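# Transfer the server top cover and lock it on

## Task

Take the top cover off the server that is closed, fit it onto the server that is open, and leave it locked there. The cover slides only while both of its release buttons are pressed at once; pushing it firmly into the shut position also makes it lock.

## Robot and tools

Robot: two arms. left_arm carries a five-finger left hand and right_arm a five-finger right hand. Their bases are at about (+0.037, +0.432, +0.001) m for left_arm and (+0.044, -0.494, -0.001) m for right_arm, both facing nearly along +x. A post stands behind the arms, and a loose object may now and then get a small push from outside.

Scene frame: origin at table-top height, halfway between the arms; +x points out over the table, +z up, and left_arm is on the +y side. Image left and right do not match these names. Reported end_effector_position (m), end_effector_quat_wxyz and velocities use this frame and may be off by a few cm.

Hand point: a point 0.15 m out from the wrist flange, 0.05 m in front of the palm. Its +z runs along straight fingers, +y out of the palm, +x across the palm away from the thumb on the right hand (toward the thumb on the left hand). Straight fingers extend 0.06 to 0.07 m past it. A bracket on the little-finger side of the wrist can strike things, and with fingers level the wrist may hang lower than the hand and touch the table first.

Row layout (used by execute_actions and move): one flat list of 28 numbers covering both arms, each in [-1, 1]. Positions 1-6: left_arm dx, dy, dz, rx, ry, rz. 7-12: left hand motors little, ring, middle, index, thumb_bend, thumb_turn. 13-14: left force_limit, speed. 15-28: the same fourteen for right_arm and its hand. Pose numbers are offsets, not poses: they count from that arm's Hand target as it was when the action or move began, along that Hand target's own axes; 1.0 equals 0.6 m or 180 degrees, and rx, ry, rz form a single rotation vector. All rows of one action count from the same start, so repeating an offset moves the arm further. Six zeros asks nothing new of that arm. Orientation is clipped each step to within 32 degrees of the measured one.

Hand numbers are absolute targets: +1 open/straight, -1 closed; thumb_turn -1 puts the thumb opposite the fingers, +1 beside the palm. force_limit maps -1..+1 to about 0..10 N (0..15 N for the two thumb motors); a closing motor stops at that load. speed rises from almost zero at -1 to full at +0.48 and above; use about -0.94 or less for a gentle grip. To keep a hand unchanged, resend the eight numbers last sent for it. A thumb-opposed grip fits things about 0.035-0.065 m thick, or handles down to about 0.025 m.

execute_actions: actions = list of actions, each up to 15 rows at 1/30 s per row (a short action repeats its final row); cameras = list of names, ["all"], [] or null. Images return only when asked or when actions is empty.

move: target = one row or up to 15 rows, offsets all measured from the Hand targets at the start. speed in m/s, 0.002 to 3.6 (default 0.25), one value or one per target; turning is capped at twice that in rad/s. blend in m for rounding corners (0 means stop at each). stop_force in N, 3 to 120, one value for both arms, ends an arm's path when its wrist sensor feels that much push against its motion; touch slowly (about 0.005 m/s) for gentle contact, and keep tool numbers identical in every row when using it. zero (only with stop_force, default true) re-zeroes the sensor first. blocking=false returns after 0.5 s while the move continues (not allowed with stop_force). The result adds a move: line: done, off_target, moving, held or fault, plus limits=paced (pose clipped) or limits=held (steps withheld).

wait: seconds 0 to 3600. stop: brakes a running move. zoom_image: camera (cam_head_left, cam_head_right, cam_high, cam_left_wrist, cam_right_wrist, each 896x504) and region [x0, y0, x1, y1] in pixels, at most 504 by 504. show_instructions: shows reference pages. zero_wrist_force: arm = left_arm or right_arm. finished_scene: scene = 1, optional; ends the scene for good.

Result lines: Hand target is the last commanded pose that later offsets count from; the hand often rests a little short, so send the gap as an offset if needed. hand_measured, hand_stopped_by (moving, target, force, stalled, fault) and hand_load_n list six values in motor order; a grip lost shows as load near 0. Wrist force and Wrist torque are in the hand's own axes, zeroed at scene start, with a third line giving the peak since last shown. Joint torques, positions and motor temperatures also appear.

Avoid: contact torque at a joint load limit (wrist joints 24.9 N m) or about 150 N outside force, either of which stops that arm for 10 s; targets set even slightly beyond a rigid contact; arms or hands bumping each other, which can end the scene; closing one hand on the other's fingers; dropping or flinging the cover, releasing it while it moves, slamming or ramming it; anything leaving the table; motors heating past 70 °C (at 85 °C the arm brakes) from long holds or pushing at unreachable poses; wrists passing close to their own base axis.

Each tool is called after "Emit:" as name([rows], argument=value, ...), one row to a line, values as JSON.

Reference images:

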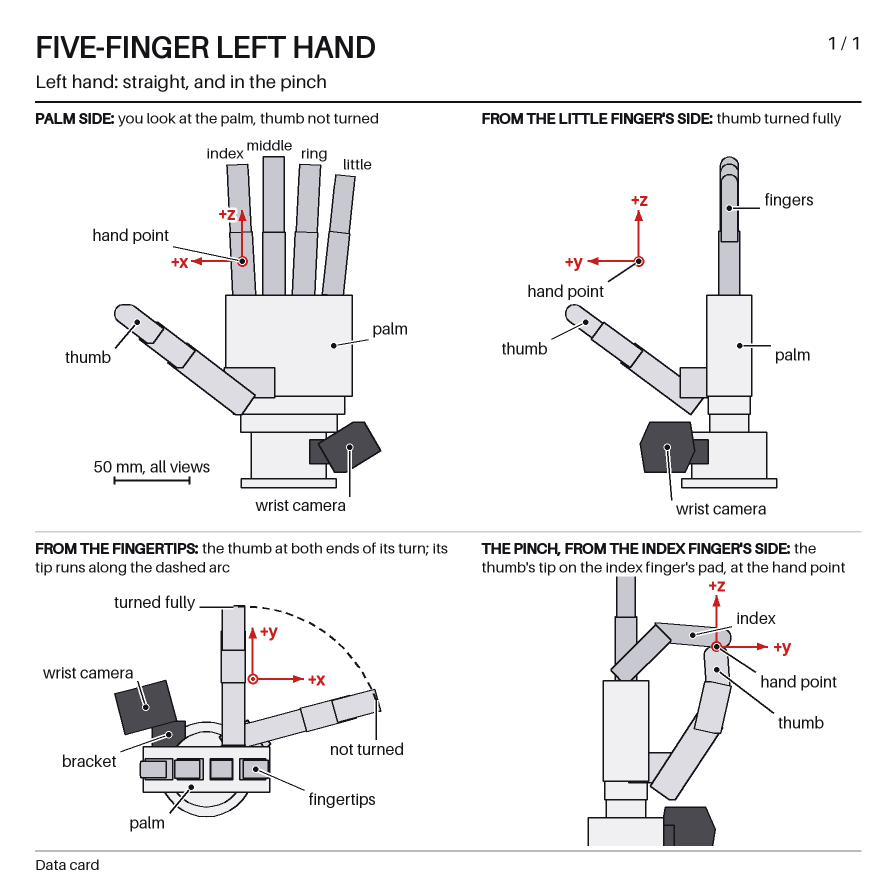

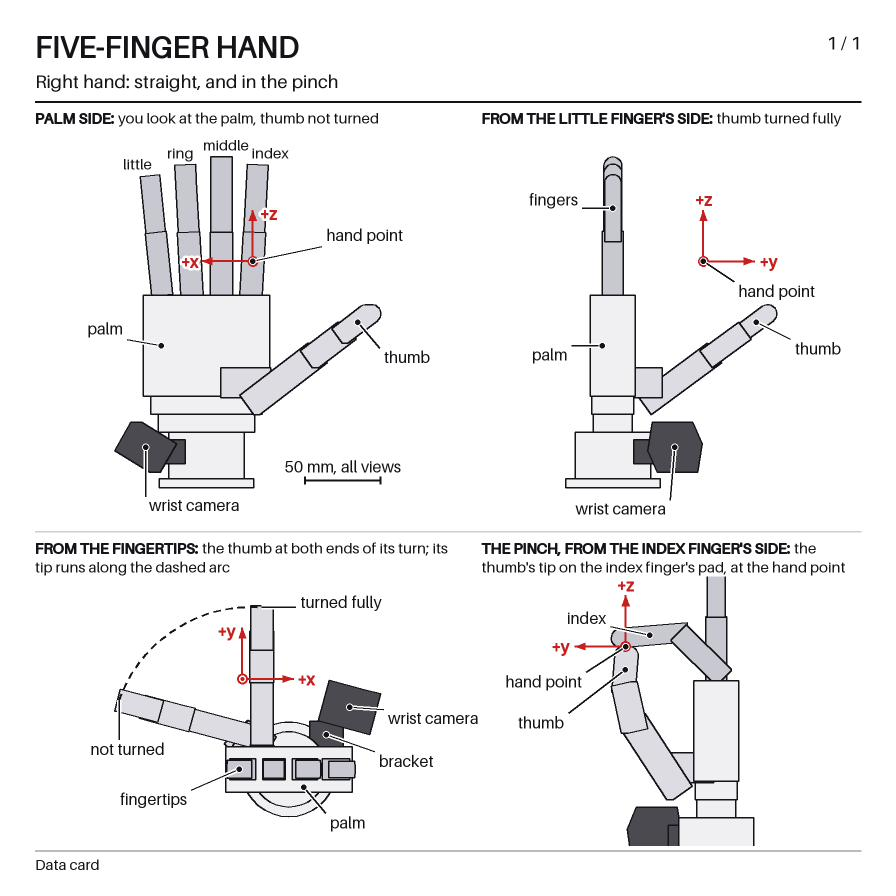

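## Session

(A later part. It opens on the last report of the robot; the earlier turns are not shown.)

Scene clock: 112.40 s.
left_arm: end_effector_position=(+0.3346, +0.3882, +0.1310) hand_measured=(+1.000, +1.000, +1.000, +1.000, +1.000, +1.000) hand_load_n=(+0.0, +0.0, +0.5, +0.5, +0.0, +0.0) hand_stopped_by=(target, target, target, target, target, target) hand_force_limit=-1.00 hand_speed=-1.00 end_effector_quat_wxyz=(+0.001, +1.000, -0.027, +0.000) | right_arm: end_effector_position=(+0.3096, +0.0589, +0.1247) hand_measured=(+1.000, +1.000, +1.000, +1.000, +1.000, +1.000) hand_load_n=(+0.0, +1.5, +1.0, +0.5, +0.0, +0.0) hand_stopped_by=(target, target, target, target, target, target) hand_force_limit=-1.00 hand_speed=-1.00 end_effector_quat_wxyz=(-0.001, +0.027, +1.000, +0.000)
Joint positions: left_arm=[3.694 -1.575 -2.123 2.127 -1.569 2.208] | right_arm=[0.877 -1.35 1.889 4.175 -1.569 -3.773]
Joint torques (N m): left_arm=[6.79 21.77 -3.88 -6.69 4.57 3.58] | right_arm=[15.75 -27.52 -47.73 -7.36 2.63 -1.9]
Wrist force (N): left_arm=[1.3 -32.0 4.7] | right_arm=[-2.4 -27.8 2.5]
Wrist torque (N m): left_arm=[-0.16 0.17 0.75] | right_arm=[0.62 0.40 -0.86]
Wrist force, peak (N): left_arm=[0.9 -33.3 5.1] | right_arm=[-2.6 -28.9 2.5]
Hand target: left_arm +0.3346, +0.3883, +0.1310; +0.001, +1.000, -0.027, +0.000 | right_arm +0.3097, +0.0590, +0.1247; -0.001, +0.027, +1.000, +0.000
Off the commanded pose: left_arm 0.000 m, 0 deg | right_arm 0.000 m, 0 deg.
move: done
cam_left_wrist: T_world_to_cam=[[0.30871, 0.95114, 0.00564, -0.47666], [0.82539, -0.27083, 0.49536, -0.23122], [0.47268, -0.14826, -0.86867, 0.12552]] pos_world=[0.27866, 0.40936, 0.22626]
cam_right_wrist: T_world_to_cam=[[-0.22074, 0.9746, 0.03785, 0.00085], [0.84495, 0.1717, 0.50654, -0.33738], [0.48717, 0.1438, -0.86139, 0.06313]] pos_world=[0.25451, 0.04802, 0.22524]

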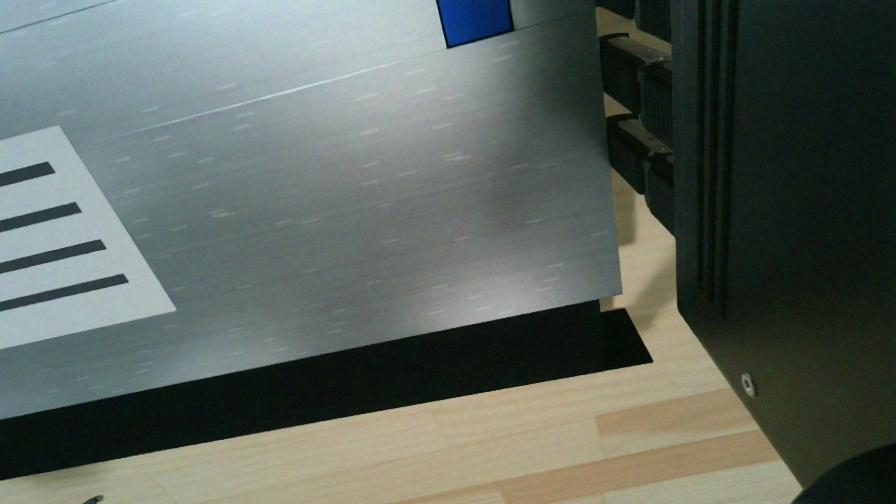

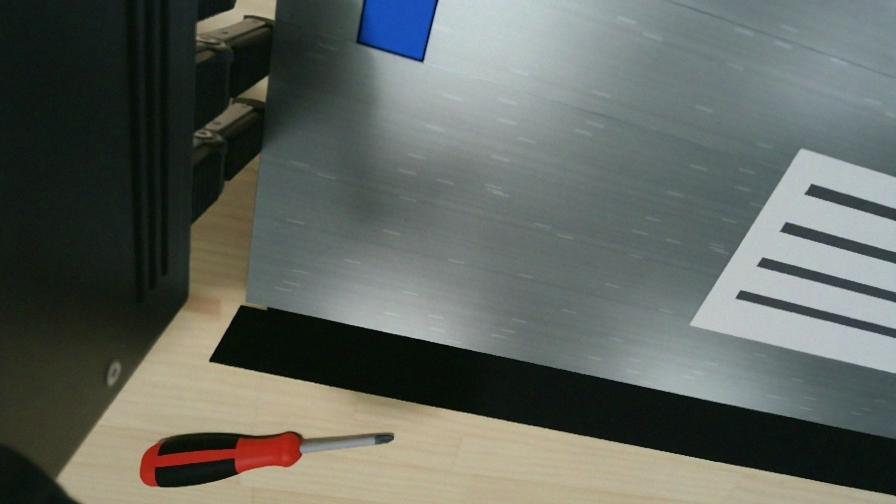

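Emit:
move([
  [0,0,0.0213,0,0,0, 1,1,1,1,1,1,-1,-1, 0,0,0.0213,0,0,0, 1,1,1,1,1,1,-1,-1],
], speed=0.02, cameras=["cam_left_wrist","cam_right_wrist","cam_high"])

Emit:
zoom_image(camera="cam_left_wrist", region=[580, 270, 700, 370])

Emit:
zoom_image(camera="cam_right_wrist", region=[200, 280, 320, 390])

Scene clock: 113.97 s.
left_arm: end_effector_position=(+0.3346, +0.3883, +0.1183) hand_measured=(+1.000, +1.000, +1.000, +1.000, +1.000, +1.000) hand_load_n=(+0.0, +0.0, +0.5, +0.5, +0.0, +0.0) hand_stopped_by=(target, target, target, target, target, target) hand_force_limit=-1.00 hand_speed=-1.00 end_effector_quat_wxyz=(+0.001, +1.000, -0.027, +0.000) | right_arm: end_effector_position=(+0.3096, +0.0590, +0.1121) hand_measured=(+1.000, +1.000, +1.000, +1.000, +1.000, +1.000) hand_load_n=(+0.0, +1.0, +1.0, +1.0, +0.0, +0.0) hand_stopped_by=(target, target, target, target, target, target) hand_force_limit=-1.00 hand_speed=-1.00 end_effector_quat_wxyz=(-0.001, +0.027, +1.000, +0.000)
Joint positions: left_arm=[3.694 -1.594 -2.142 2.165 -1.569 2.208] | right_arm=[0.877 -1.333 1.906 4.142 -1.569 -3.773]
Joint torques (N m): left_arm=[-2.51 9.66 -4.87 -7.08 4.64 1.4] | right_arm=[16.76 -27.33 -23.72 -10.27 2.37 0.48]
Wrist force (N): left_arm=[1.2 -31.9 5.4] | right_arm=[-2.7 -27.8 2.6]
Wrist torque (N m): left_arm=[-0.14 0.18 0.75] | right_arm=[0.65 0.44 -0.86]
Wrist force, peak (N): left_arm=[1.0 -34.3 5.1] | right_arm=[-2.6 -29.9 2.3]
Hand target: left_arm +0.3346, +0.3883, +0.1182; +0.001, +1.000, -0.027, +0.000 | right_arm +0.3096, +0.0590, +0.1119; -0.001, +0.027, +1.000, +0.000
Off the commanded pose: left_arm 0.000 m, 0 deg | right_arm 0.000 m, 0 deg.
move: done
cam_left_wrist: T_world_to_cam=[[0.30858, 0.95118, 0.00568, -0.47664], [0.82543, -0.27075, 0.49533, -0.22486], [0.47269, -0.14817, -0.86868, 0.11451]] pos_world=[0.27856, 0.40946, 0.21356]
cam_right_wrist: T_world_to_cam=[[-0.22098, 0.97454, 0.03784, 0.0014], [0.84494, 0.17192, 0.50648, -0.331], [0.48708, 0.1439, -0.86142, 0.0523]] pos_world=[0.25451, 0.04802, 0.21264]
Images, in order (width x height): cam_high 896x504, cam_left_wrist 896x504, cam_right_wrist 896x504.

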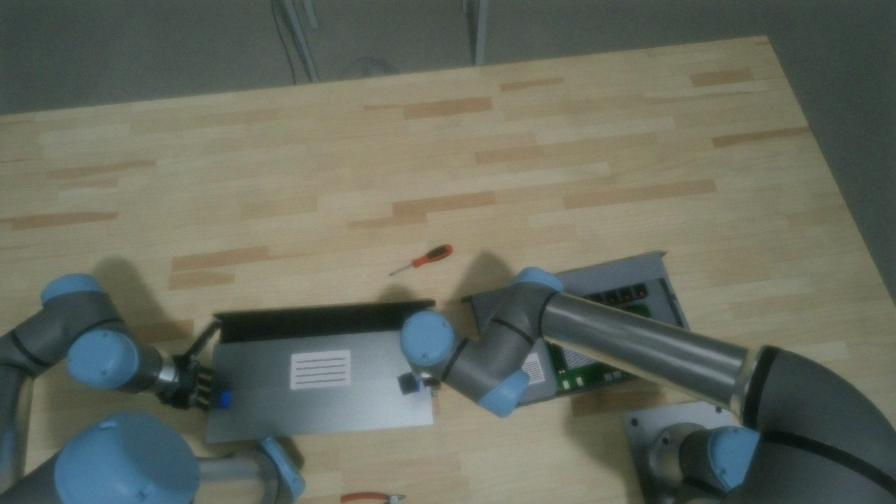

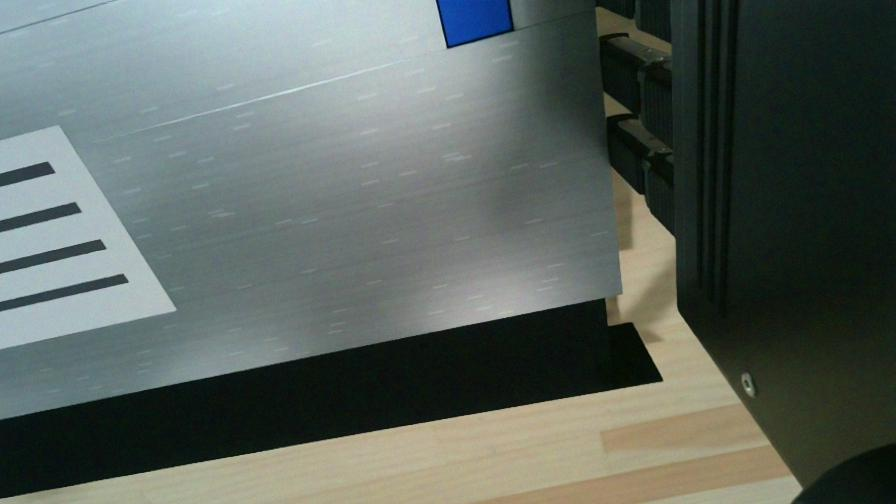

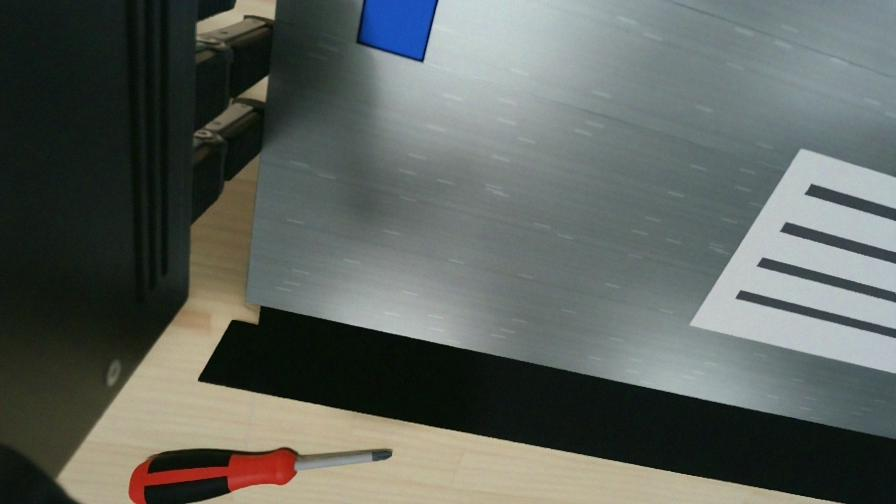

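Scaled by 4.200.

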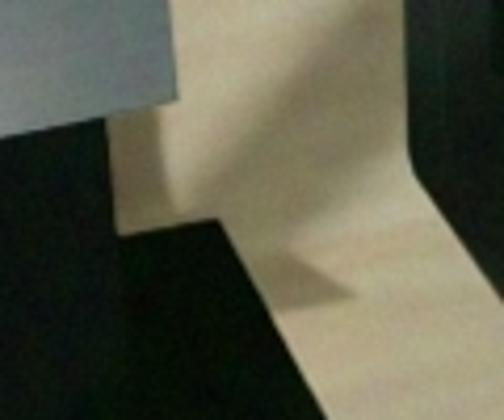

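Scaled by 4.200.

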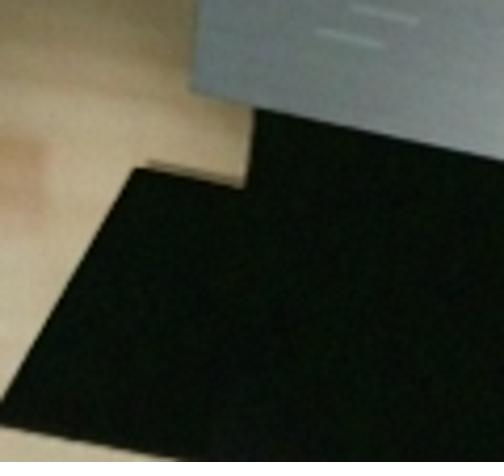

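Emit:
move([
  [0,0,0.0235,0,0,0, 1,1,1,1,1,1,-1,-1, 0,0,0.0235,0,0,0, 1,1,1,1,1,1,-1,-1],
], speed=0.01, stop_force=8, cameras=["cam_left_wrist","cam_right_wrist"])

Scene clock: 116.40 s.
left_arm: end_effector_position=(+0.3346, +0.3883, +0.1111) hand_measured=(+1.000, +1.000, +1.000, +1.000, +1.000, +1.000) hand_load_n=(+0.0, +0.5, +0.5, +0.5, +0.0, +0.0) hand_stopped_by=(target, target, target, target, target, target) hand_force_limit=-1.00 hand_speed=-1.00 end_effector_quat_wxyz=(+0.001, +1.000, -0.027, +0.000) | right_arm: end_effector_position=(+0.3096, +0.0589, +0.1032) hand_measured=(+1.000, +1.000, +1.000, +1.000, +1.000, +1.000) hand_load_n=(+0.0, +1.5, +1.0, +0.5, +0.0, +0.0) hand_stopped_by=(target, target, target, target, target, target) hand_force_limit=-1.00 hand_speed=-1.00 end_effector_quat_wxyz=(-0.001, +0.027, +1.000, +0.000)
Joint positions: left_arm=[3.694 -1.606 -2.152 2.187 -1.569 2.208] | right_arm=[0.877 -1.321 1.917 4.119 -1.569 -3.773]
Joint torques (N m): left_arm=[-12.21 21.53 15.4 -9.78 5.51 -1.36] | right_arm=[15.71 -45.63 -44.77 -7.46 2.73 0.96]
Wrist force (N): left_arm=[0.8 -34.2 4.8] | right_arm=[-2.6 -28.5 -3.1]
Wrist torque (N m): left_arm=[0.07 0.19 0.80] | right_arm=[1.06 0.60 -0.86]
Wrist force, peak (N): left_arm=[0.9 -38.2 4.4] | right_arm=[-0.4 -34.5 -16.0]
Hand target: left_arm +0.3346, +0.3883, +0.1111; +0.001, +1.000, -0.027, +0.000 (not the last commanded pose) | right_arm +0.3096, +0.0590, +0.1033; -0.001, +0.027, +1.000, +0.000 (not the last commanded pose)
Off the commanded pose: left_arm 0.007 m, 0 deg | right_arm 0.005 m, 0 deg.
move: contact (left_arm, right_arm)
cam_left_wrist: T_world_to_cam=[[0.30863, 0.95117, 0.00559, -0.4765], [0.82542, -0.27074, 0.49536, -0.22132], [0.47268, -0.14826, -0.86867, 0.10828]] pos_world=[0.27856, 0.40936, 0.20636]
cam_right_wrist: T_world_to_cam=[[-0.2209, 0.97456, 0.03789, 0.0017], [0.84496, 0.17183, 0.50648, -0.32654], [0.48708, 0.1439, -0.86142, 0.04472]] pos_world=[0.25451, 0.04802, 0.20384]

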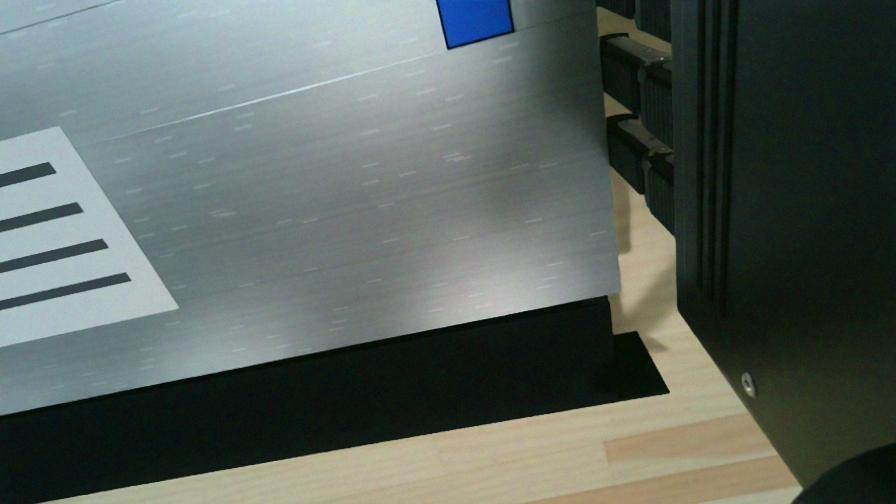

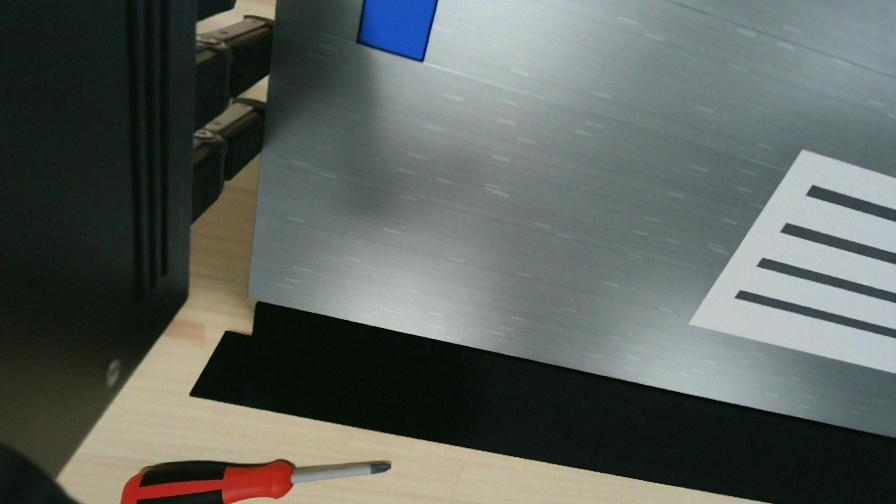

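Emit:
zoom_image(camera="cam_left_wrist", region=[560, 260, 700, 400])

Emit:
zoom_image(camera="cam_right_wrist", region=[180, 270, 320, 410])

Scaled by 3.600.

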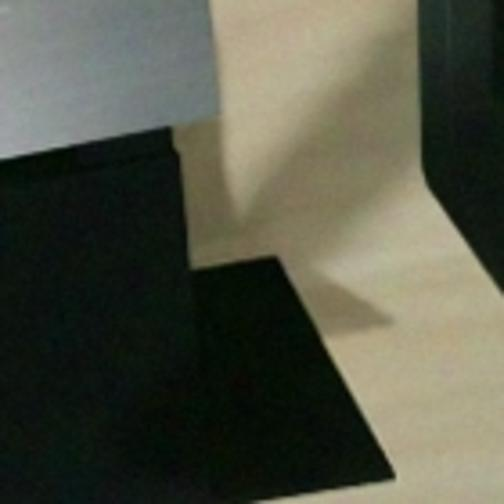

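Scaled by 3.600.

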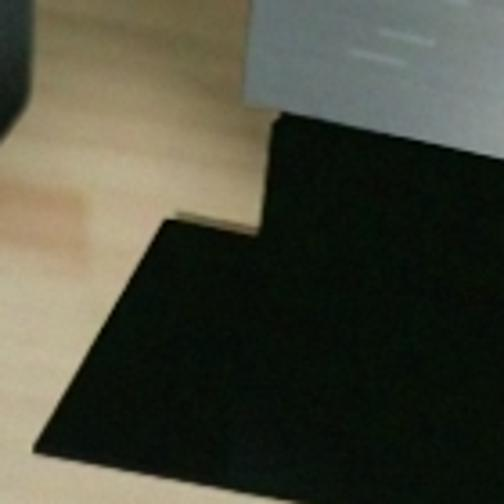

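Emit:
move([
  [0,0,-0.005,0,0,0, 1,1,1,1,1,1,-1,-1, 0,0,-0.007,0,0,0, 1,1,1,1,1,1,-1,-1],
  [-0.0050,0,-0.005,0,0,-0.0008, 1,1,1,1,1,1,-1,-1, 0.0042,0,-0.007,0,0,-0.0008, 1,1,1,1,1,1,-1,-1],
], speed=0.01)

Emit:
move([
  [0,0,0.022,0,0,0, 1,1,1,1,1,1,-1,-1, 0,0,0.022,0,0,0, 1,1,1,1,1,1,-1,-1],
], speed=0.008, stop_force=8, cameras=["cam_left_wrist","cam_right_wrist"])

Scene clock: 118.73 s.
left_arm: end_effector_position=(+0.3317, +0.3884, +0.1141) hand_measured=(+1.000, +1.000, +1.000, +1.000, +1.000, +1.000) hand_load_n=(+0.0, +0.5, +0.5, +0.5, +0.0, +0.0) hand_stopped_by=(target, target, target, target, target, target) hand_force_limit=-1.00 hand_speed=-1.00 end_effector_quat_wxyz=(+0.001, +1.000, -0.025, +0.000) end_effector_velocity=(-0.001, +0.001, +0.000) end_effector_angular_velocity=(+0.000, -0.002, +0.002) | right_arm: end_effector_position=(+0.3072, +0.0591, +0.1075) hand_measured=(+1.000, +1.000, +1.000, +1.000, +1.000, +1.000) hand_load_n=(+0.0, +1.0, +1.0, +1.0, +0.0, +0.0) hand_stopped_by=(target, target, target, target, target, target) hand_force_limit=-1.00 hand_speed=-1.00 end_effector_quat_wxyz=(-0.001, +0.026, +1.000, +0.000)
Joint positions: left_arm=[3.701 -1.593 -2.156 2.178 -1.569 2.213] | right_arm=[0.88 -1.329 1.914 4.129 -1.569 -3.772]
Joint velocities: left_arm=[0.005 0.003 -0.002 0 0.001 0.003] | right_arm=[within noise]
Joint torques (N m): left_arm=[6.45 21.51 -4.75 -9.38 4.56 2.84] | right_arm=[16.29 -49.15 -23.5 -10.38 3.06 1.42]
Wrist force (N): left_arm=[0.7 -32.5 5.0] | right_arm=[-2.9 -27.8 2.6]
Wrist torque (N m): left_arm=[-0.08 0.22 0.80] | right_arm=[0.76 0.45 -0.92]
Wrist force, peak (N): left_arm=[1.1 -34.7 4.9] | right_arm=[-2.8 -30.0 2.0]
Hand target: left_arm +0.3316, +0.3884, +0.1141; +0.001, +1.000, -0.025, +0.000 | right_arm +0.3071, +0.0591, +0.1075; -0.001, +0.026, +1.000, +0.000
Off the commanded pose: left_arm 0.000 m, 0 deg | right_arm 0.000 m, 0 deg.
move: done

Scene clock: 120.63 s.
left_arm: end_effector_position=(+0.3316, +0.3884, +0.1108) hand_measured=(+1.000, +1.000, +1.000, +1.000, +1.000, +1.000) hand_load_n=(+0.0, +0.5, +0.5, +1.0, +0.0, +0.0) hand_stopped_by=(target, target, target, target, target, target) hand_force_limit=-1.00 hand_speed=-1.00 end_effector_quat_wxyz=(+0.001, +1.000, -0.025, +0.000) | right_arm: end_effector_position=(+0.3071, +0.0591, +0.1031) hand_measured=(+1.000, +1.000, +1.000, +1.000, +1.000, +1.000) hand_load_n=(+0.0, +1.0, +1.5, +1.0, +0.0, +0.0) hand_stopped_by=(target, target, target, target, target, target) hand_force_limit=-1.00 hand_speed=-1.00 end_effector_quat_wxyz=(-0.001, +0.026, +1.000, +0.000)
Joint positions: left_arm=[3.702 -1.598 -2.161 2.188 -1.569 2.213] | right_arm=[0.881 -1.323 1.92 4.118 -1.569 -3.772]
Joint torques (N m): left_arm=[2.75 19.95 16.68 -10.18 6.66 2.72] | right_arm=[15.61 -45.93 -44.25 -7.67 3.24 1.1]
Wrist force (N): left_arm=[0.1 -35.7 3.9] | right_arm=[-3.3 -28.8 -3.8]
Wrist torque (N m): left_arm=[0.15 0.28 0.83] | right_arm=[1.12 0.70 -0.97]
Wrist force, peak (N): left_arm=[2.1 -37.8 2.1] | right_arm=[-1.7 -33.1 -12.8]
Hand target: left_arm +0.3316, +0.3884, +0.1108; +0.001, +1.000, -0.025, +0.000 (not the last commanded pose) | right_arm +0.3071, +0.0591, +0.1031; -0.001, +0.026, +1.000, +0.000 (not the last commanded pose)
Off the commanded pose: left_arm 0.010 m, 0 deg | right_arm 0.009 m, 0 deg.
move: contact (left_arm, right_arm)
cam_left_wrist: T_world_to_cam=[[0.30617, 0.95196, 0.00565, -0.47532], [0.82614, -0.26864, 0.4953, -0.21971], [0.47303, -0.14698, -0.8687, 0.10884]] pos_world=[0.27556, 0.40946, 0.20606]
cam_right_wrist: T_world_to_cam=[[-0.22335, 0.974, 0.03797, 0.00178], [0.84452, 0.17392, 0.5065, -0.32432], [0.48673, 0.14519, -0.8614, 0.04579]] pos_world=[0.252, 0.04802, 0.20364]

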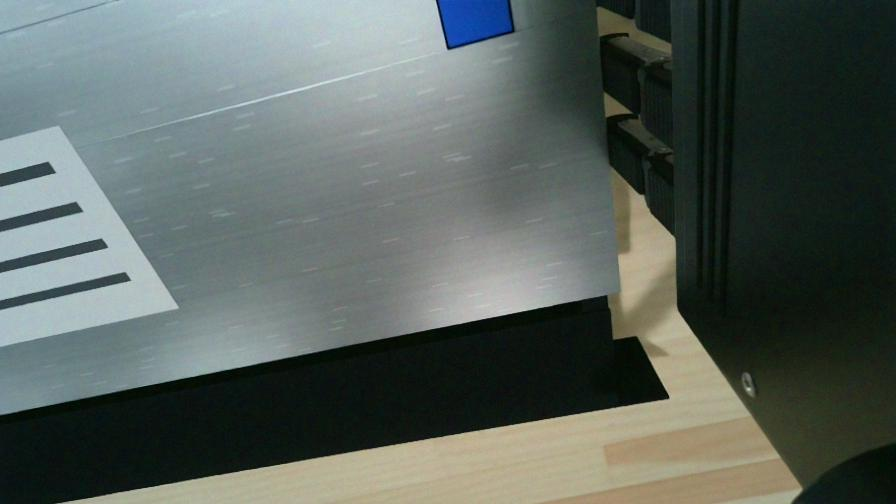

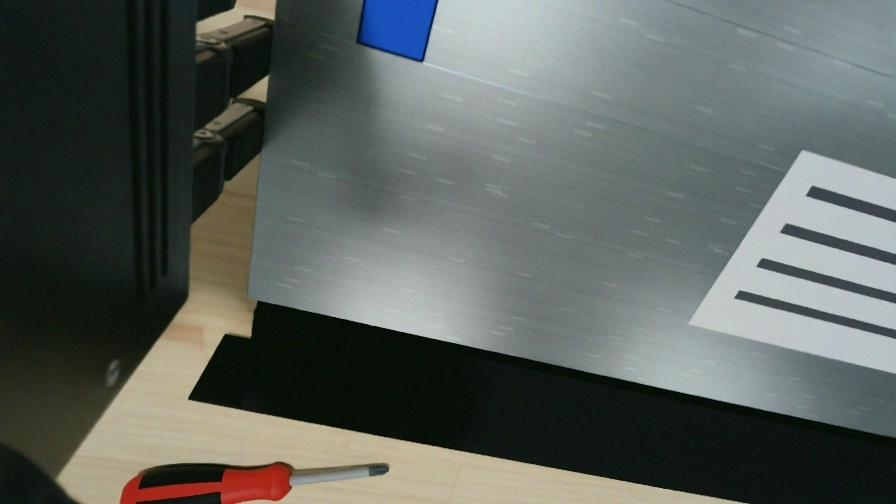

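Emit:
execute_actions(actions=[], cameras=["cam_high","cam_head_left","cam_head_right"])

Emit:
zoom_image(camera="cam_high", region=[560, 240, 720, 400])

Emit:
zoom_image(camera="cam_head_right", region=[520, 350, 700, 450])

Emit:
zoom_image(camera="cam_head_left", region=[370, 330, 550, 440])

Scene clock: 121.03 s.
left_arm: end_effector_position=(+0.3316, +0.3884, +0.1108) hand_measured=(+1.000, +1.000, +1.000, +1.000, +1.000, +1.000) hand_load_n=(+0.0, +0.5, +0.5, +0.5, -0.5, +0.0) hand_stopped_by=(target, target, target, target, target, target) hand_force_limit=-1.00 hand_speed=-1.00 end_effector_quat_wxyz=(+0.001, +1.000, -0.025, +0.000) | right_arm: end_effector_position=(+0.3071, +0.0591, +0.1031) hand_measured=(+1.000, +1.000, +1.000, +1.000, +1.000, +1.000) hand_load_n=(+0.0, +1.5, +1.0, +1.0, +0.0, +0.0) hand_stopped_by=(target, target, target, target, target, target) hand_force_limit=-1.00 hand_speed=-1.00 end_effector_quat_wxyz=(-0.001, +0.026, +1.000, +0.000)
Joint positions: left_arm=[3.702 -1.598 -2.161 2.188 -1.569 2.213] | right_arm=[0.881 -1.323 1.92 4.118 -1.569 -3.772]
Joint velocities: within noise
Joint torques (N m): left_arm=[4.14 21.83 14.19 -9.8 7.5 2.69] | right_arm=[16.56 -44.42 -44.8 -8.17 3.4 0.99]
Motor temperatures (°C): left_arm=[26 23 24 28 28 36] | right_arm=[24 26 22 33 33 31]
Wrist force (N): left_arm=[0.5 -35.9 3.8] | right_arm=[-2.9 -28.8 -3.7]
Wrist torque (N m): left_arm=[0.14 0.21 0.86] | right_arm=[1.10 0.63 -0.95]
Wrist force, peak (N): left_arm=[0.5 -36.1 3.9] | right_arm=[-3.1 -29.2 -3.6]
Hand target: left_arm +0.3316, +0.3884, +0.1108; +0.001, +1.000, -0.025, +0.000 (not the last commanded pose) | right_arm +0.3071, +0.0591, +0.1031; -0.001, +0.026, +1.000, +0.000 (not the last commanded pose)
Off the commanded pose: left_arm 0.010 m, 0 deg | right_arm 0.009 m, 0 deg.
Images, in order (width x height): cam_head_left 896x504, cam_head_right 896x504, cam_high 896x504.

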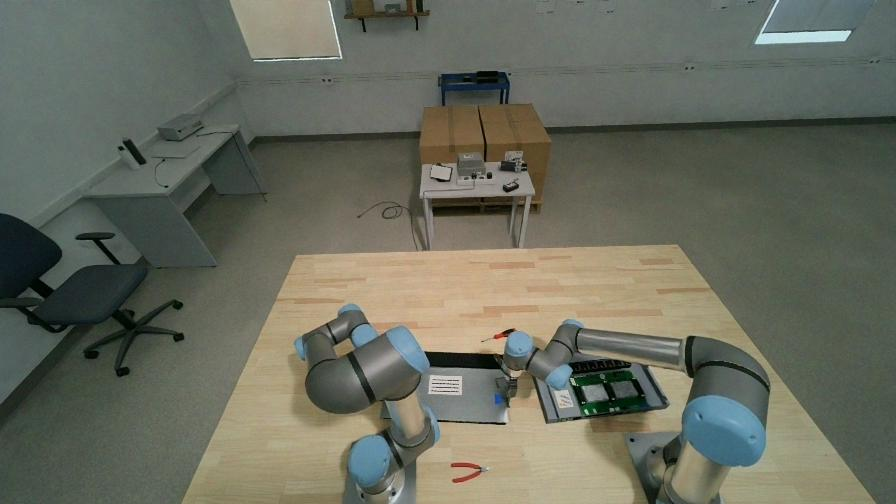

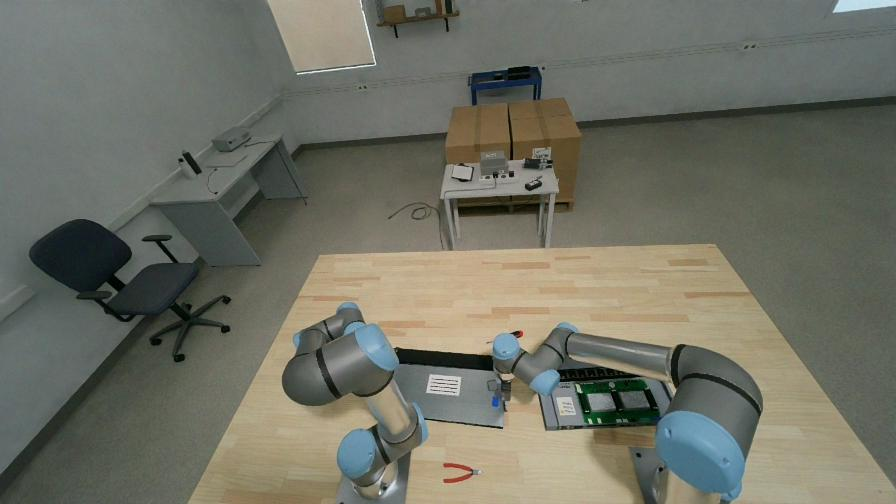

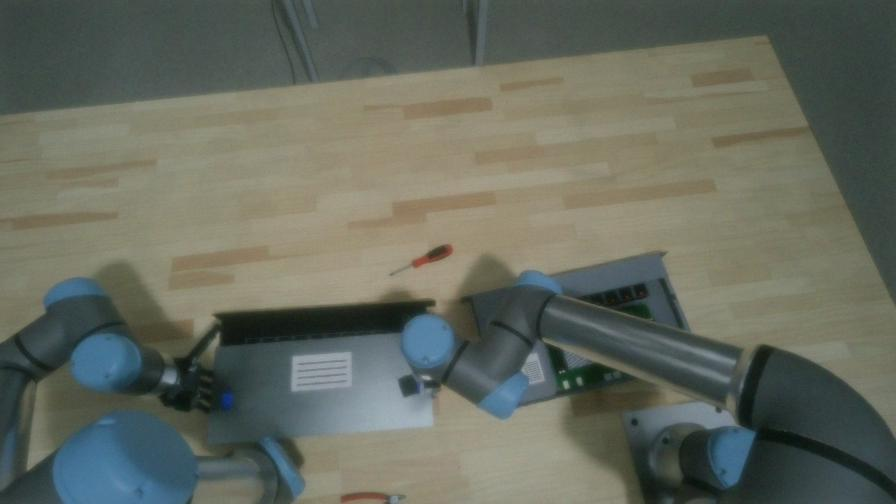

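Scaled by 3.150.

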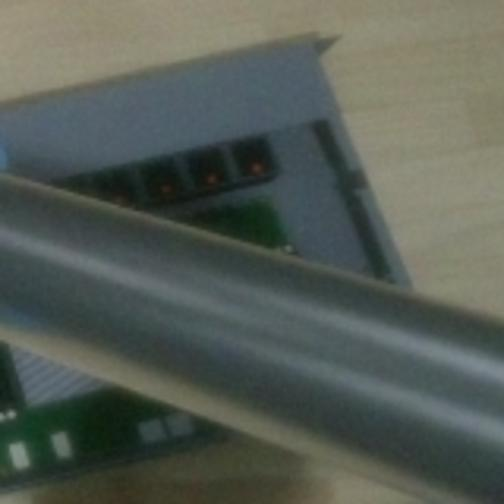

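Scaled by 2.800.

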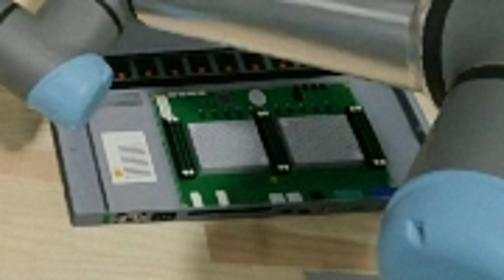

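Scaled by 2.800.

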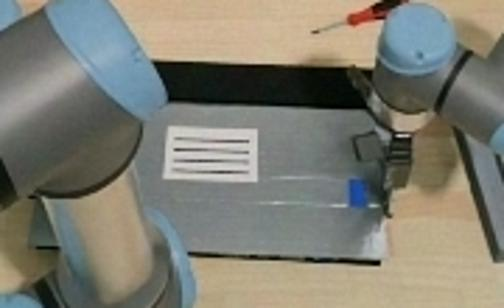

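Emit:
move([
  [0,0,0.008,0,0,0, 1,1,1,1,1,1,-1,-1, 0,0,0,0,0,0, 1,1,1,1,1,1,-1,-1],
], speed=0.005, stop_force=8)

Scene clock: 122.57 s.
left_arm: end_effector_position=(+0.3316, +0.3885, +0.1106) hand_measured=(+1.000, +1.000, +1.000, +1.000, +1.000, +1.000) hand_load_n=(+0.0, +0.5, +0.5, +0.5, +0.0, +0.0) hand_stopped_by=(target, target, target, target, target, target) hand_force_limit=-1.00 hand_speed=-1.00 end_effector_quat_wxyz=(+0.001, +1.000, -0.025, +0.000) | right_arm: end_effector_position=(+0.3071, +0.0591, +0.1031) hand_measured=(+1.000, +1.000, +1.000, +1.000, +1.000, +1.000) hand_load_n=(+0.0, +1.0, +1.0, +1.0, +0.0, +0.0) hand_stopped_by=(target, target, target, target, target, target) hand_force_limit=-1.00 hand_speed=-1.00 end_effector_quat_wxyz=(-0.001, +0.026, +1.000, +0.000)
Joint positions: left_arm=[3.702 -1.598 -2.162 2.189 -1.569 2.213] | right_arm=[0.881 -1.323 1.92 4.118 -1.569 -3.772]
Joint torques (N m): left_arm=[-0.44 19.27 8.72 -8.47 8.57 2.78] | right_arm=[16.5 -44.81 -44.29 -9.68 3.46 0.82]
Wrist force (N): left_arm=[-0.8 -34.1 -7.5] | right_arm=[-2.8 -27.2 -1.9]
Wrist torque (N m): left_arm=[0.65 -0.20 0.76] | right_arm=[0.96 0.64 -0.91]
Wrist force, peak (N): left_arm=[0.6 -36.2 4.1] | right_arm=[-3.2 -29.0 -3.6]
Hand target: left_arm +0.3316, +0.3885, +0.1106; +0.001, +1.000, -0.025, +0.000 (not the last commanded pose) | right_arm +0.3071, +0.0591, +0.1031; -0.001, +0.026, +1.000, +0.000
Off the commanded pose: left_arm 0.005 m, 0 deg | right_arm 0.000 m, 0 deg.
move: contact (left_arm)

Emit:
execute_actions(actions=[], cameras=["cam_left_wrist","cam_right_wrist"])

Emit:
zoom_image(camera="cam_left_wrist", region=[560, 260, 680, 380])

Emit:
zoom_image(camera="cam_right_wrist", region=[180, 270, 320, 410])

Emit:
zoom_image(camera="cam_left_wrist", region=[200, 300, 420, 480])

Emit:
zoom_image(camera="cam_right_wrist", region=[400, 300, 620, 480])

Scene clock: 122.80 s.
left_arm: end_effector_position=(+0.3316, +0.3885, +0.1106) hand_measured=(+1.000, +1.000, +1.000, +1.000, +1.000, +1.000) hand_load_n=(+0.0, +0.0, +0.5, +0.5, +0.0, +0.0) hand_stopped_by=(target, target, target, target, target, target) hand_force_limit=-1.00 hand_speed=-1.00 end_effector_quat_wxyz=(+0.001, +1.000, -0.025, +0.000) | right_arm: end_effector_position=(+0.3071, +0.0591, +0.1031) hand_measured=(+1.000, +1.000, +1.000, +1.000, +1.000, +1.000) hand_load_n=(+0.0, +1.0, +1.0, +1.0, +0.0, +0.0) hand_stopped_by=(target, target, target, target, target, target) hand_force_limit=-1.00 hand_speed=-1.00 end_effector_quat_wxyz=(-0.001, +0.026, +1.000, +0.000)
Joint positions: left_arm=[3.702 -1.598 -2.162 2.189 -1.569 2.213] | right_arm=[0.881 -1.323 1.92 4.118 -1.569 -3.772]
Joint velocities: within noise
Joint torques (N m): left_arm=[1.23 19.41 7.05 -8.7 8.57 2.74] | right_arm=[17.32 -45.81 -43.45 -9.9 3.42 0.74]
Motor temperatures (°C): left_arm=[26 23 24 28 28 36] | right_arm=[24 26 22 33 33 31]
Wrist force (N): left_arm=[-0.9 -34.1 -7.2] | right_arm=[-2.7 -27.2 -1.8]
Wrist torque (N m): left_arm=[0.63 -0.17 0.75] | right_arm=[0.96 0.62 -0.90]
Wrist force, peak (N): left_arm=[-0.8 -34.4 -7.6] | right_arm=[-2.9 -27.3 -1.9]
Hand target: left_arm +0.3316, +0.3885, +0.1106; +0.001, +1.000, -0.025, +0.000 (not the last commanded pose) | right_arm +0.3071, +0.0591, +0.1031; -0.001, +0.026, +1.000, +0.000
Off the commanded pose: left_arm 0.005 m, 0 deg | right_arm 0.000 m, 0 deg.
camera_calibration:
cam_left_wrist: T_world_to_cam=[[0.30622, 0.95195, 0.00582, -0.47536], [0.82605, -0.26875, 0.49539, -0.21957], [0.47315, -0.14689, -0.86865, 0.10858]] pos_world=[0.27556, 0.40946, 0.20586]
cam_right_wrist: T_world_to_cam=[[-0.22334, 0.974, 0.03795, 0.00178], [0.84447, 0.17391, 0.50658, -0.32432], [0.48681, 0.14519, -0.86136, 0.04576]] pos_world=[0.252, 0.04802, 0.20364]
Images, in order (width x height): cam_left_wrist 896x504, cam_right_wrist 896x504.

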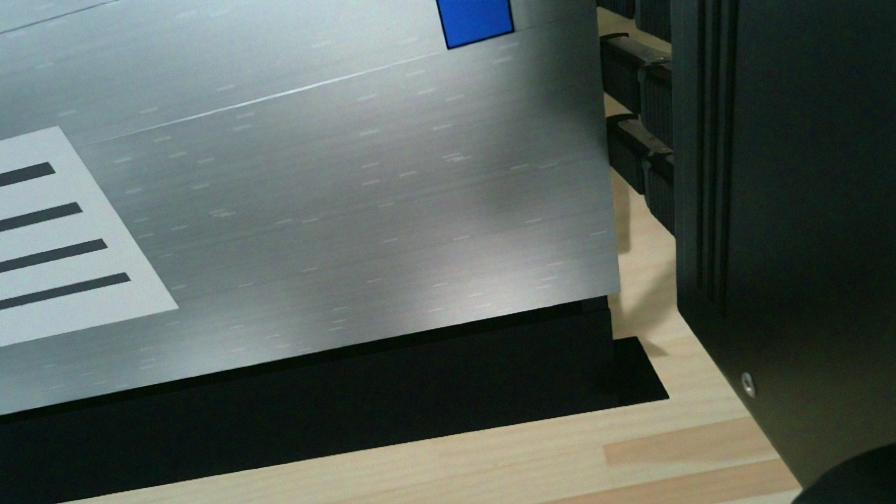

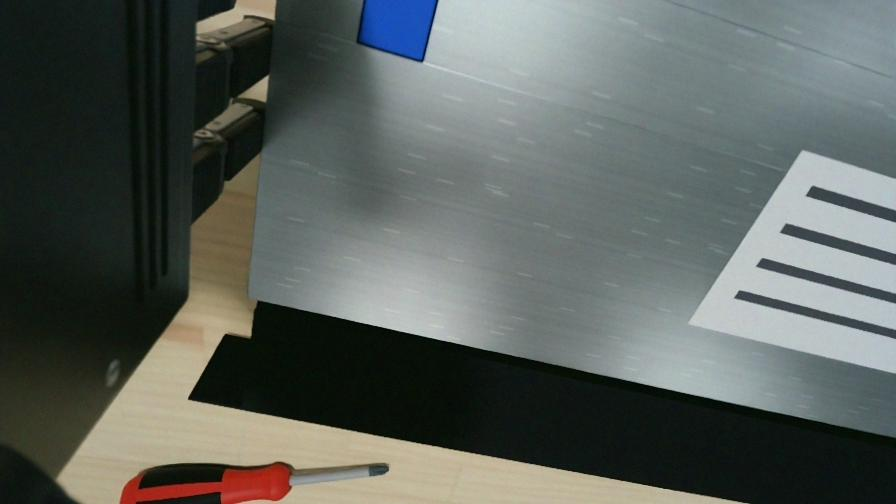

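Scaled by 4.200.

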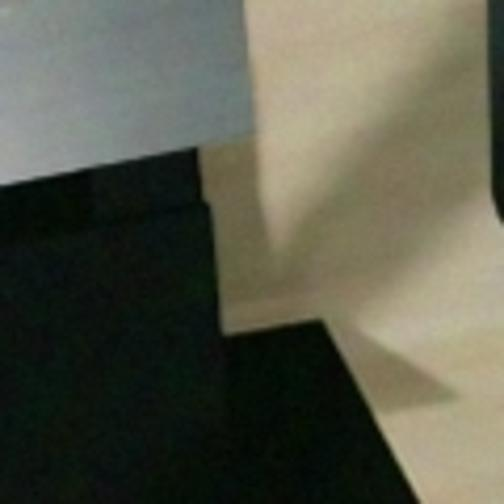

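Scaled by 3.600.

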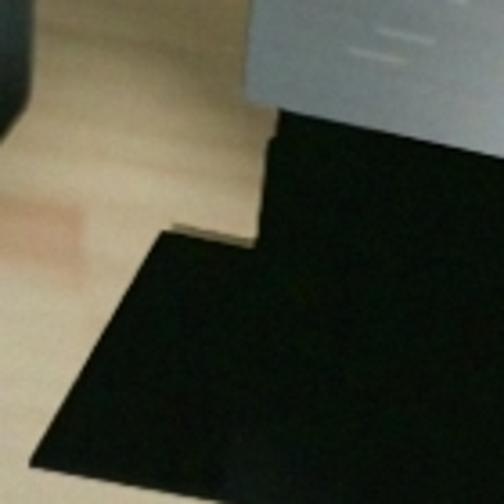

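Scaled by 2.291.

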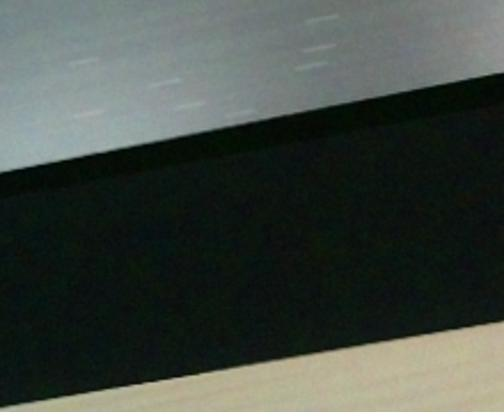

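Scaled by 2.291.

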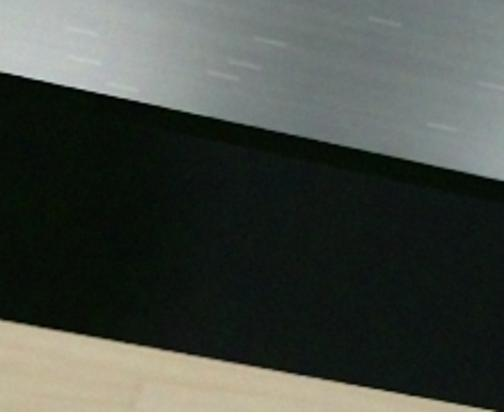

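Emit:
move([
  [0,0,-0.0010,0,0,0, 1,1,1,1,1,1,-1,-1, 0,0,-0.0003,0,0,0, 1,1,1,1,1,1,-1,-1],
  [-0.0009,0.0005,-0.0010,0,0,0.0014, 1,1,1,1,1,1,-1,-1, 0.0032,-0.0005,-0.0003,0,0,0.0014, 1,1,1,1,1,1,-1,-1],
], speed=0.005)

Scene clock: 125.03 s.
left_arm: end_effector_position=(+0.3311, +0.3882, +0.1112) hand_measured=(+1.000, +1.000, +1.000, +1.000, +1.000, +1.000) hand_load_n=(-0.5, +0.5, +0.5, +0.5, +0.0, +0.0) hand_stopped_by=(target, target, target, target, target, target) hand_force_limit=-1.00 hand_speed=-1.00 end_effector_quat_wxyz=(+0.001, +1.000, -0.028, +0.000) | right_arm: end_effector_position=(+0.3053, +0.0589, +0.1033) hand_measured=(+1.000, +1.000, +1.000, +1.000, +1.000, +1.000) hand_load_n=(+0.0, +1.0, +1.0, +1.0, +0.0, +0.0) hand_stopped_by=(target, target, target, target, target, target) hand_force_limit=-1.00 hand_speed=-1.00 end_effector_quat_wxyz=(-0.001, +0.028, +1.000, +0.000)
Joint positions: left_arm=[3.702 -1.596 -2.161 2.187 -1.569 2.218] | right_arm=[0.884 -1.325 1.922 4.117 -1.569 -3.765]
Joint torques (N m): left_arm=[7.29 20.47 -4.88 -9.27 7.33 2.85] | right_arm=[15.63 -47.97 -23.08 -9.91 3.72 1.17]
Wrist force (N): left_arm=[0.8 -30.2 4.9] | right_arm=[-2.9 -26.4 2.4]
Wrist torque (N m): left_arm=[-0.07 0.20 0.76] | right_arm=[0.64 0.46 -0.89]
Wrist force, peak (N): left_arm=[1.1 -35.3 5.1] | right_arm=[-2.9 -30.8 2.2]
Hand target: left_arm +0.3311, +0.3882, +0.1112; +0.001, +1.000, -0.028, +0.000 | right_arm +0.3052, +0.0589, +0.1033; -0.001, +0.028, +1.000, +0.000
Off the commanded pose: left_arm 0.000 m, 0 deg | right_arm 0.000 m, 0 deg.
move: done

Emit:
move([
  [0,0,0.016,0,0,0, 1,1,1,1,1,1,-1,-1, 0,0,0.0135,0,0,0, 1,1,1,1,1,1,-1,-1],
], speed=0.004, stop_force=5)

Scene clock: 126.80 s.
left_arm: end_effector_position=(+0.3311, +0.3882, +0.1107) hand_measured=(+1.000, +1.000, +1.000, +1.000, +1.000, +1.000) hand_load_n=(+0.0, +0.5, +0.5, +0.5, +0.0, +0.0) hand_stopped_by=(target, target, target, target, target, target) hand_force_limit=-1.00 hand_speed=-1.00 end_effector_quat_wxyz=(+0.001, +1.000, -0.028, +0.000) | right_arm: end_effector_position=(+0.3052, +0.0589, +0.1031) hand_measured=(+1.000, +1.000, +1.000, +1.000, +1.000, +1.000) hand_load_n=(+0.0, +1.0, +1.0, +1.0, +0.0, +0.0) hand_stopped_by=(target, target, target, target, target, target) hand_force_limit=-1.00 hand_speed=-1.00 end_effector_quat_wxyz=(-0.001, +0.028, +1.000, +0.000)
Joint positions: left_arm=[3.702 -1.597 -2.162 2.188 -1.569 2.218] | right_arm=[0.884 -1.325 1.922 4.117 -1.569 -3.765]
Joint torques (N m): left_arm=[2.63 19.89 7.92 -9.38 6.66 2.8] | right_arm=[15.62 -45.02 -44.82 -6.87 4.03 0.48]
Wrist force (N): left_arm=[1.9 -34.9 -5.5] | right_arm=[-2.7 -27.6 -3.8]
Wrist torque (N m): left_arm=[0.51 -0.05 0.93] | right_arm=[1.03 0.64 -0.92]
Wrist force, peak (N): left_arm=[2.7 -35.3 -9.8] | right_arm=[-1.8 -30.4 -7.4]
Hand target: left_arm +0.3311, +0.3882, +0.1107; +0.001, +1.000, -0.028, +0.000 (not the last commanded pose) | right_arm +0.3052, +0.0589, +0.1031; -0.001, +0.028, +1.000, +0.000 (not the last commanded pose)
Off the commanded pose: left_arm 0.009 m, 0 deg | right_arm 0.008 m, 0 deg.
move: contact (left_arm, right_arm)

Emit:
move([
  [0,0,-0.0010,0,0,0, 1,1,1,1,1,1,-1,-1, 0,0,-0.0010,0,0,0, 1,1,1,1,1,1,-1,-1],
  [-0.0025,0.0005,-0.0010,0,0,0, 1,1,1,1,1,1,-1,-1, 0.0025,-0.0005,-0.0010,0,0,0, 1,1,1,1,1,1,-1,-1],
], speed=0.006)

Emit:
move([
  [0,0,0.012,0,0,0, 1,1,1,1,1,1,-1,-1, 0,0,0.012,0,0,0, 1,1,1,1,1,1,-1,-1],
], speed=0.005, stop_force=5)

Scene clock: 127.60 s.
left_arm: end_effector_position=(+0.3297, +0.3880, +0.1113) hand_measured=(+1.000, +1.000, +1.000, +1.000, +1.000, +1.000) hand_load_n=(+0.0, +0.0, +0.5, +0.5, +0.0, +0.0) hand_stopped_by=(target, target, target, target, target, target) hand_force_limit=-1.00 hand_speed=-1.00 end_effector_quat_wxyz=(+0.001, +1.000, -0.028, +0.000) | right_arm: end_effector_position=(+0.3038, +0.0587, +0.1037) hand_measured=(+1.000, +1.000, +1.000, +1.000, +1.000, +1.000) hand_load_n=(+0.0, +1.0, +1.0, +1.0, +0.0, +0.0) hand_stopped_by=(target, target, target, target, target, target) hand_force_limit=-1.00 hand_speed=-1.00 end_effector_quat_wxyz=(-0.001, +0.028, +1.000, +0.000)
Joint positions: left_arm=[3.705 -1.592 -2.165 2.187 -1.569 2.221] | right_arm=[0.886 -1.327 1.924 4.118 -1.569 -3.763]
Joint torques (N m): left_arm=[5.92 21.52 -4.53 -9.79 6.31 2.88] | right_arm=[16.29 -48.57 -23.66 -10.18 4.13 1.34]
Wrist force (N): left_arm=[0.4 -30.7 4.8] | right_arm=[-3.0 -26.5 2.6]
Wrist torque (N m): left_arm=[-0.04 0.28 0.74] | right_arm=[0.70 0.47 -0.89]
Wrist force, peak (N): left_arm=[1.8 -34.7 -5.3] | right_arm=[-2.9 -28.4 2.2]
Hand target: left_arm +0.3296, +0.3880, +0.1113; +0.001, +1.000, -0.028, +0.000 | right_arm +0.3037, +0.0587, +0.1037; -0.001, +0.028, +1.000, +0.000
Off the commanded pose: left_arm 0.000 m, 0 deg | right_arm 0.000 m, 0 deg.
move: done

Scene clock: 129.17 s.
left_arm: end_effector_position=(+0.3296, +0.3880, +0.1109) hand_measured=(+1.000, +1.000, +1.000, +1.000, +1.000, +1.000) hand_load_n=(+0.0, +0.5, +0.5, +0.5, +0.0, +0.0) hand_stopped_by=(target, target, target, target, target, target) hand_force_limit=-1.00 hand_speed=-1.00 end_effector_quat_wxyz=(+0.001, +1.000, -0.028, +0.000) | right_arm: end_effector_position=(+0.3037, +0.0587, +0.1032) hand_measured=(+1.000, +1.000, +1.000, +1.000, +1.000, +1.000) hand_load_n=(+0.0, +1.0, +1.0, +1.0, +0.0, +0.0) hand_stopped_by=(target, target, target, target, target, target) hand_force_limit=-1.00 hand_speed=-1.00 end_effector_quat_wxyz=(-0.001, +0.028, +1.000, +0.000)
Joint positions: left_arm=[3.705 -1.593 -2.166 2.188 -1.569 2.221] | right_arm=[0.886 -1.327 1.925 4.116 -1.569 -3.763]
Joint torques (N m): left_arm=[1.65 18.08 10.56 -9.69 6.1 2.24] | right_arm=[14.29 -44.25 -44.83 -7.6 4.29 0.68]
Wrist force (N): left_arm=[3.0 -34.7 -5.5] | right_arm=[-3.0 -29.0 -4.1]
Wrist torque (N m): left_arm=[0.59 -0.03 0.97] | right_arm=[1.14 0.60 -0.96]
Wrist force, peak (N): left_arm=[1.9 -35.2 -11.9] | right_arm=[-1.3 -32.9 -10.0]
Hand target: left_arm +0.3296, +0.3880, +0.1109; +0.001, +1.000, -0.028, +0.000 (not the last commanded pose) | right_arm +0.3037, +0.0587, +0.1032; -0.001, +0.028, +1.000, +0.000 (not the last commanded pose)
Off the commanded pose: left_arm 0.007 m, 0 deg | right_arm 0.007 m, 0 deg.
move: contact (left_arm, right_arm)


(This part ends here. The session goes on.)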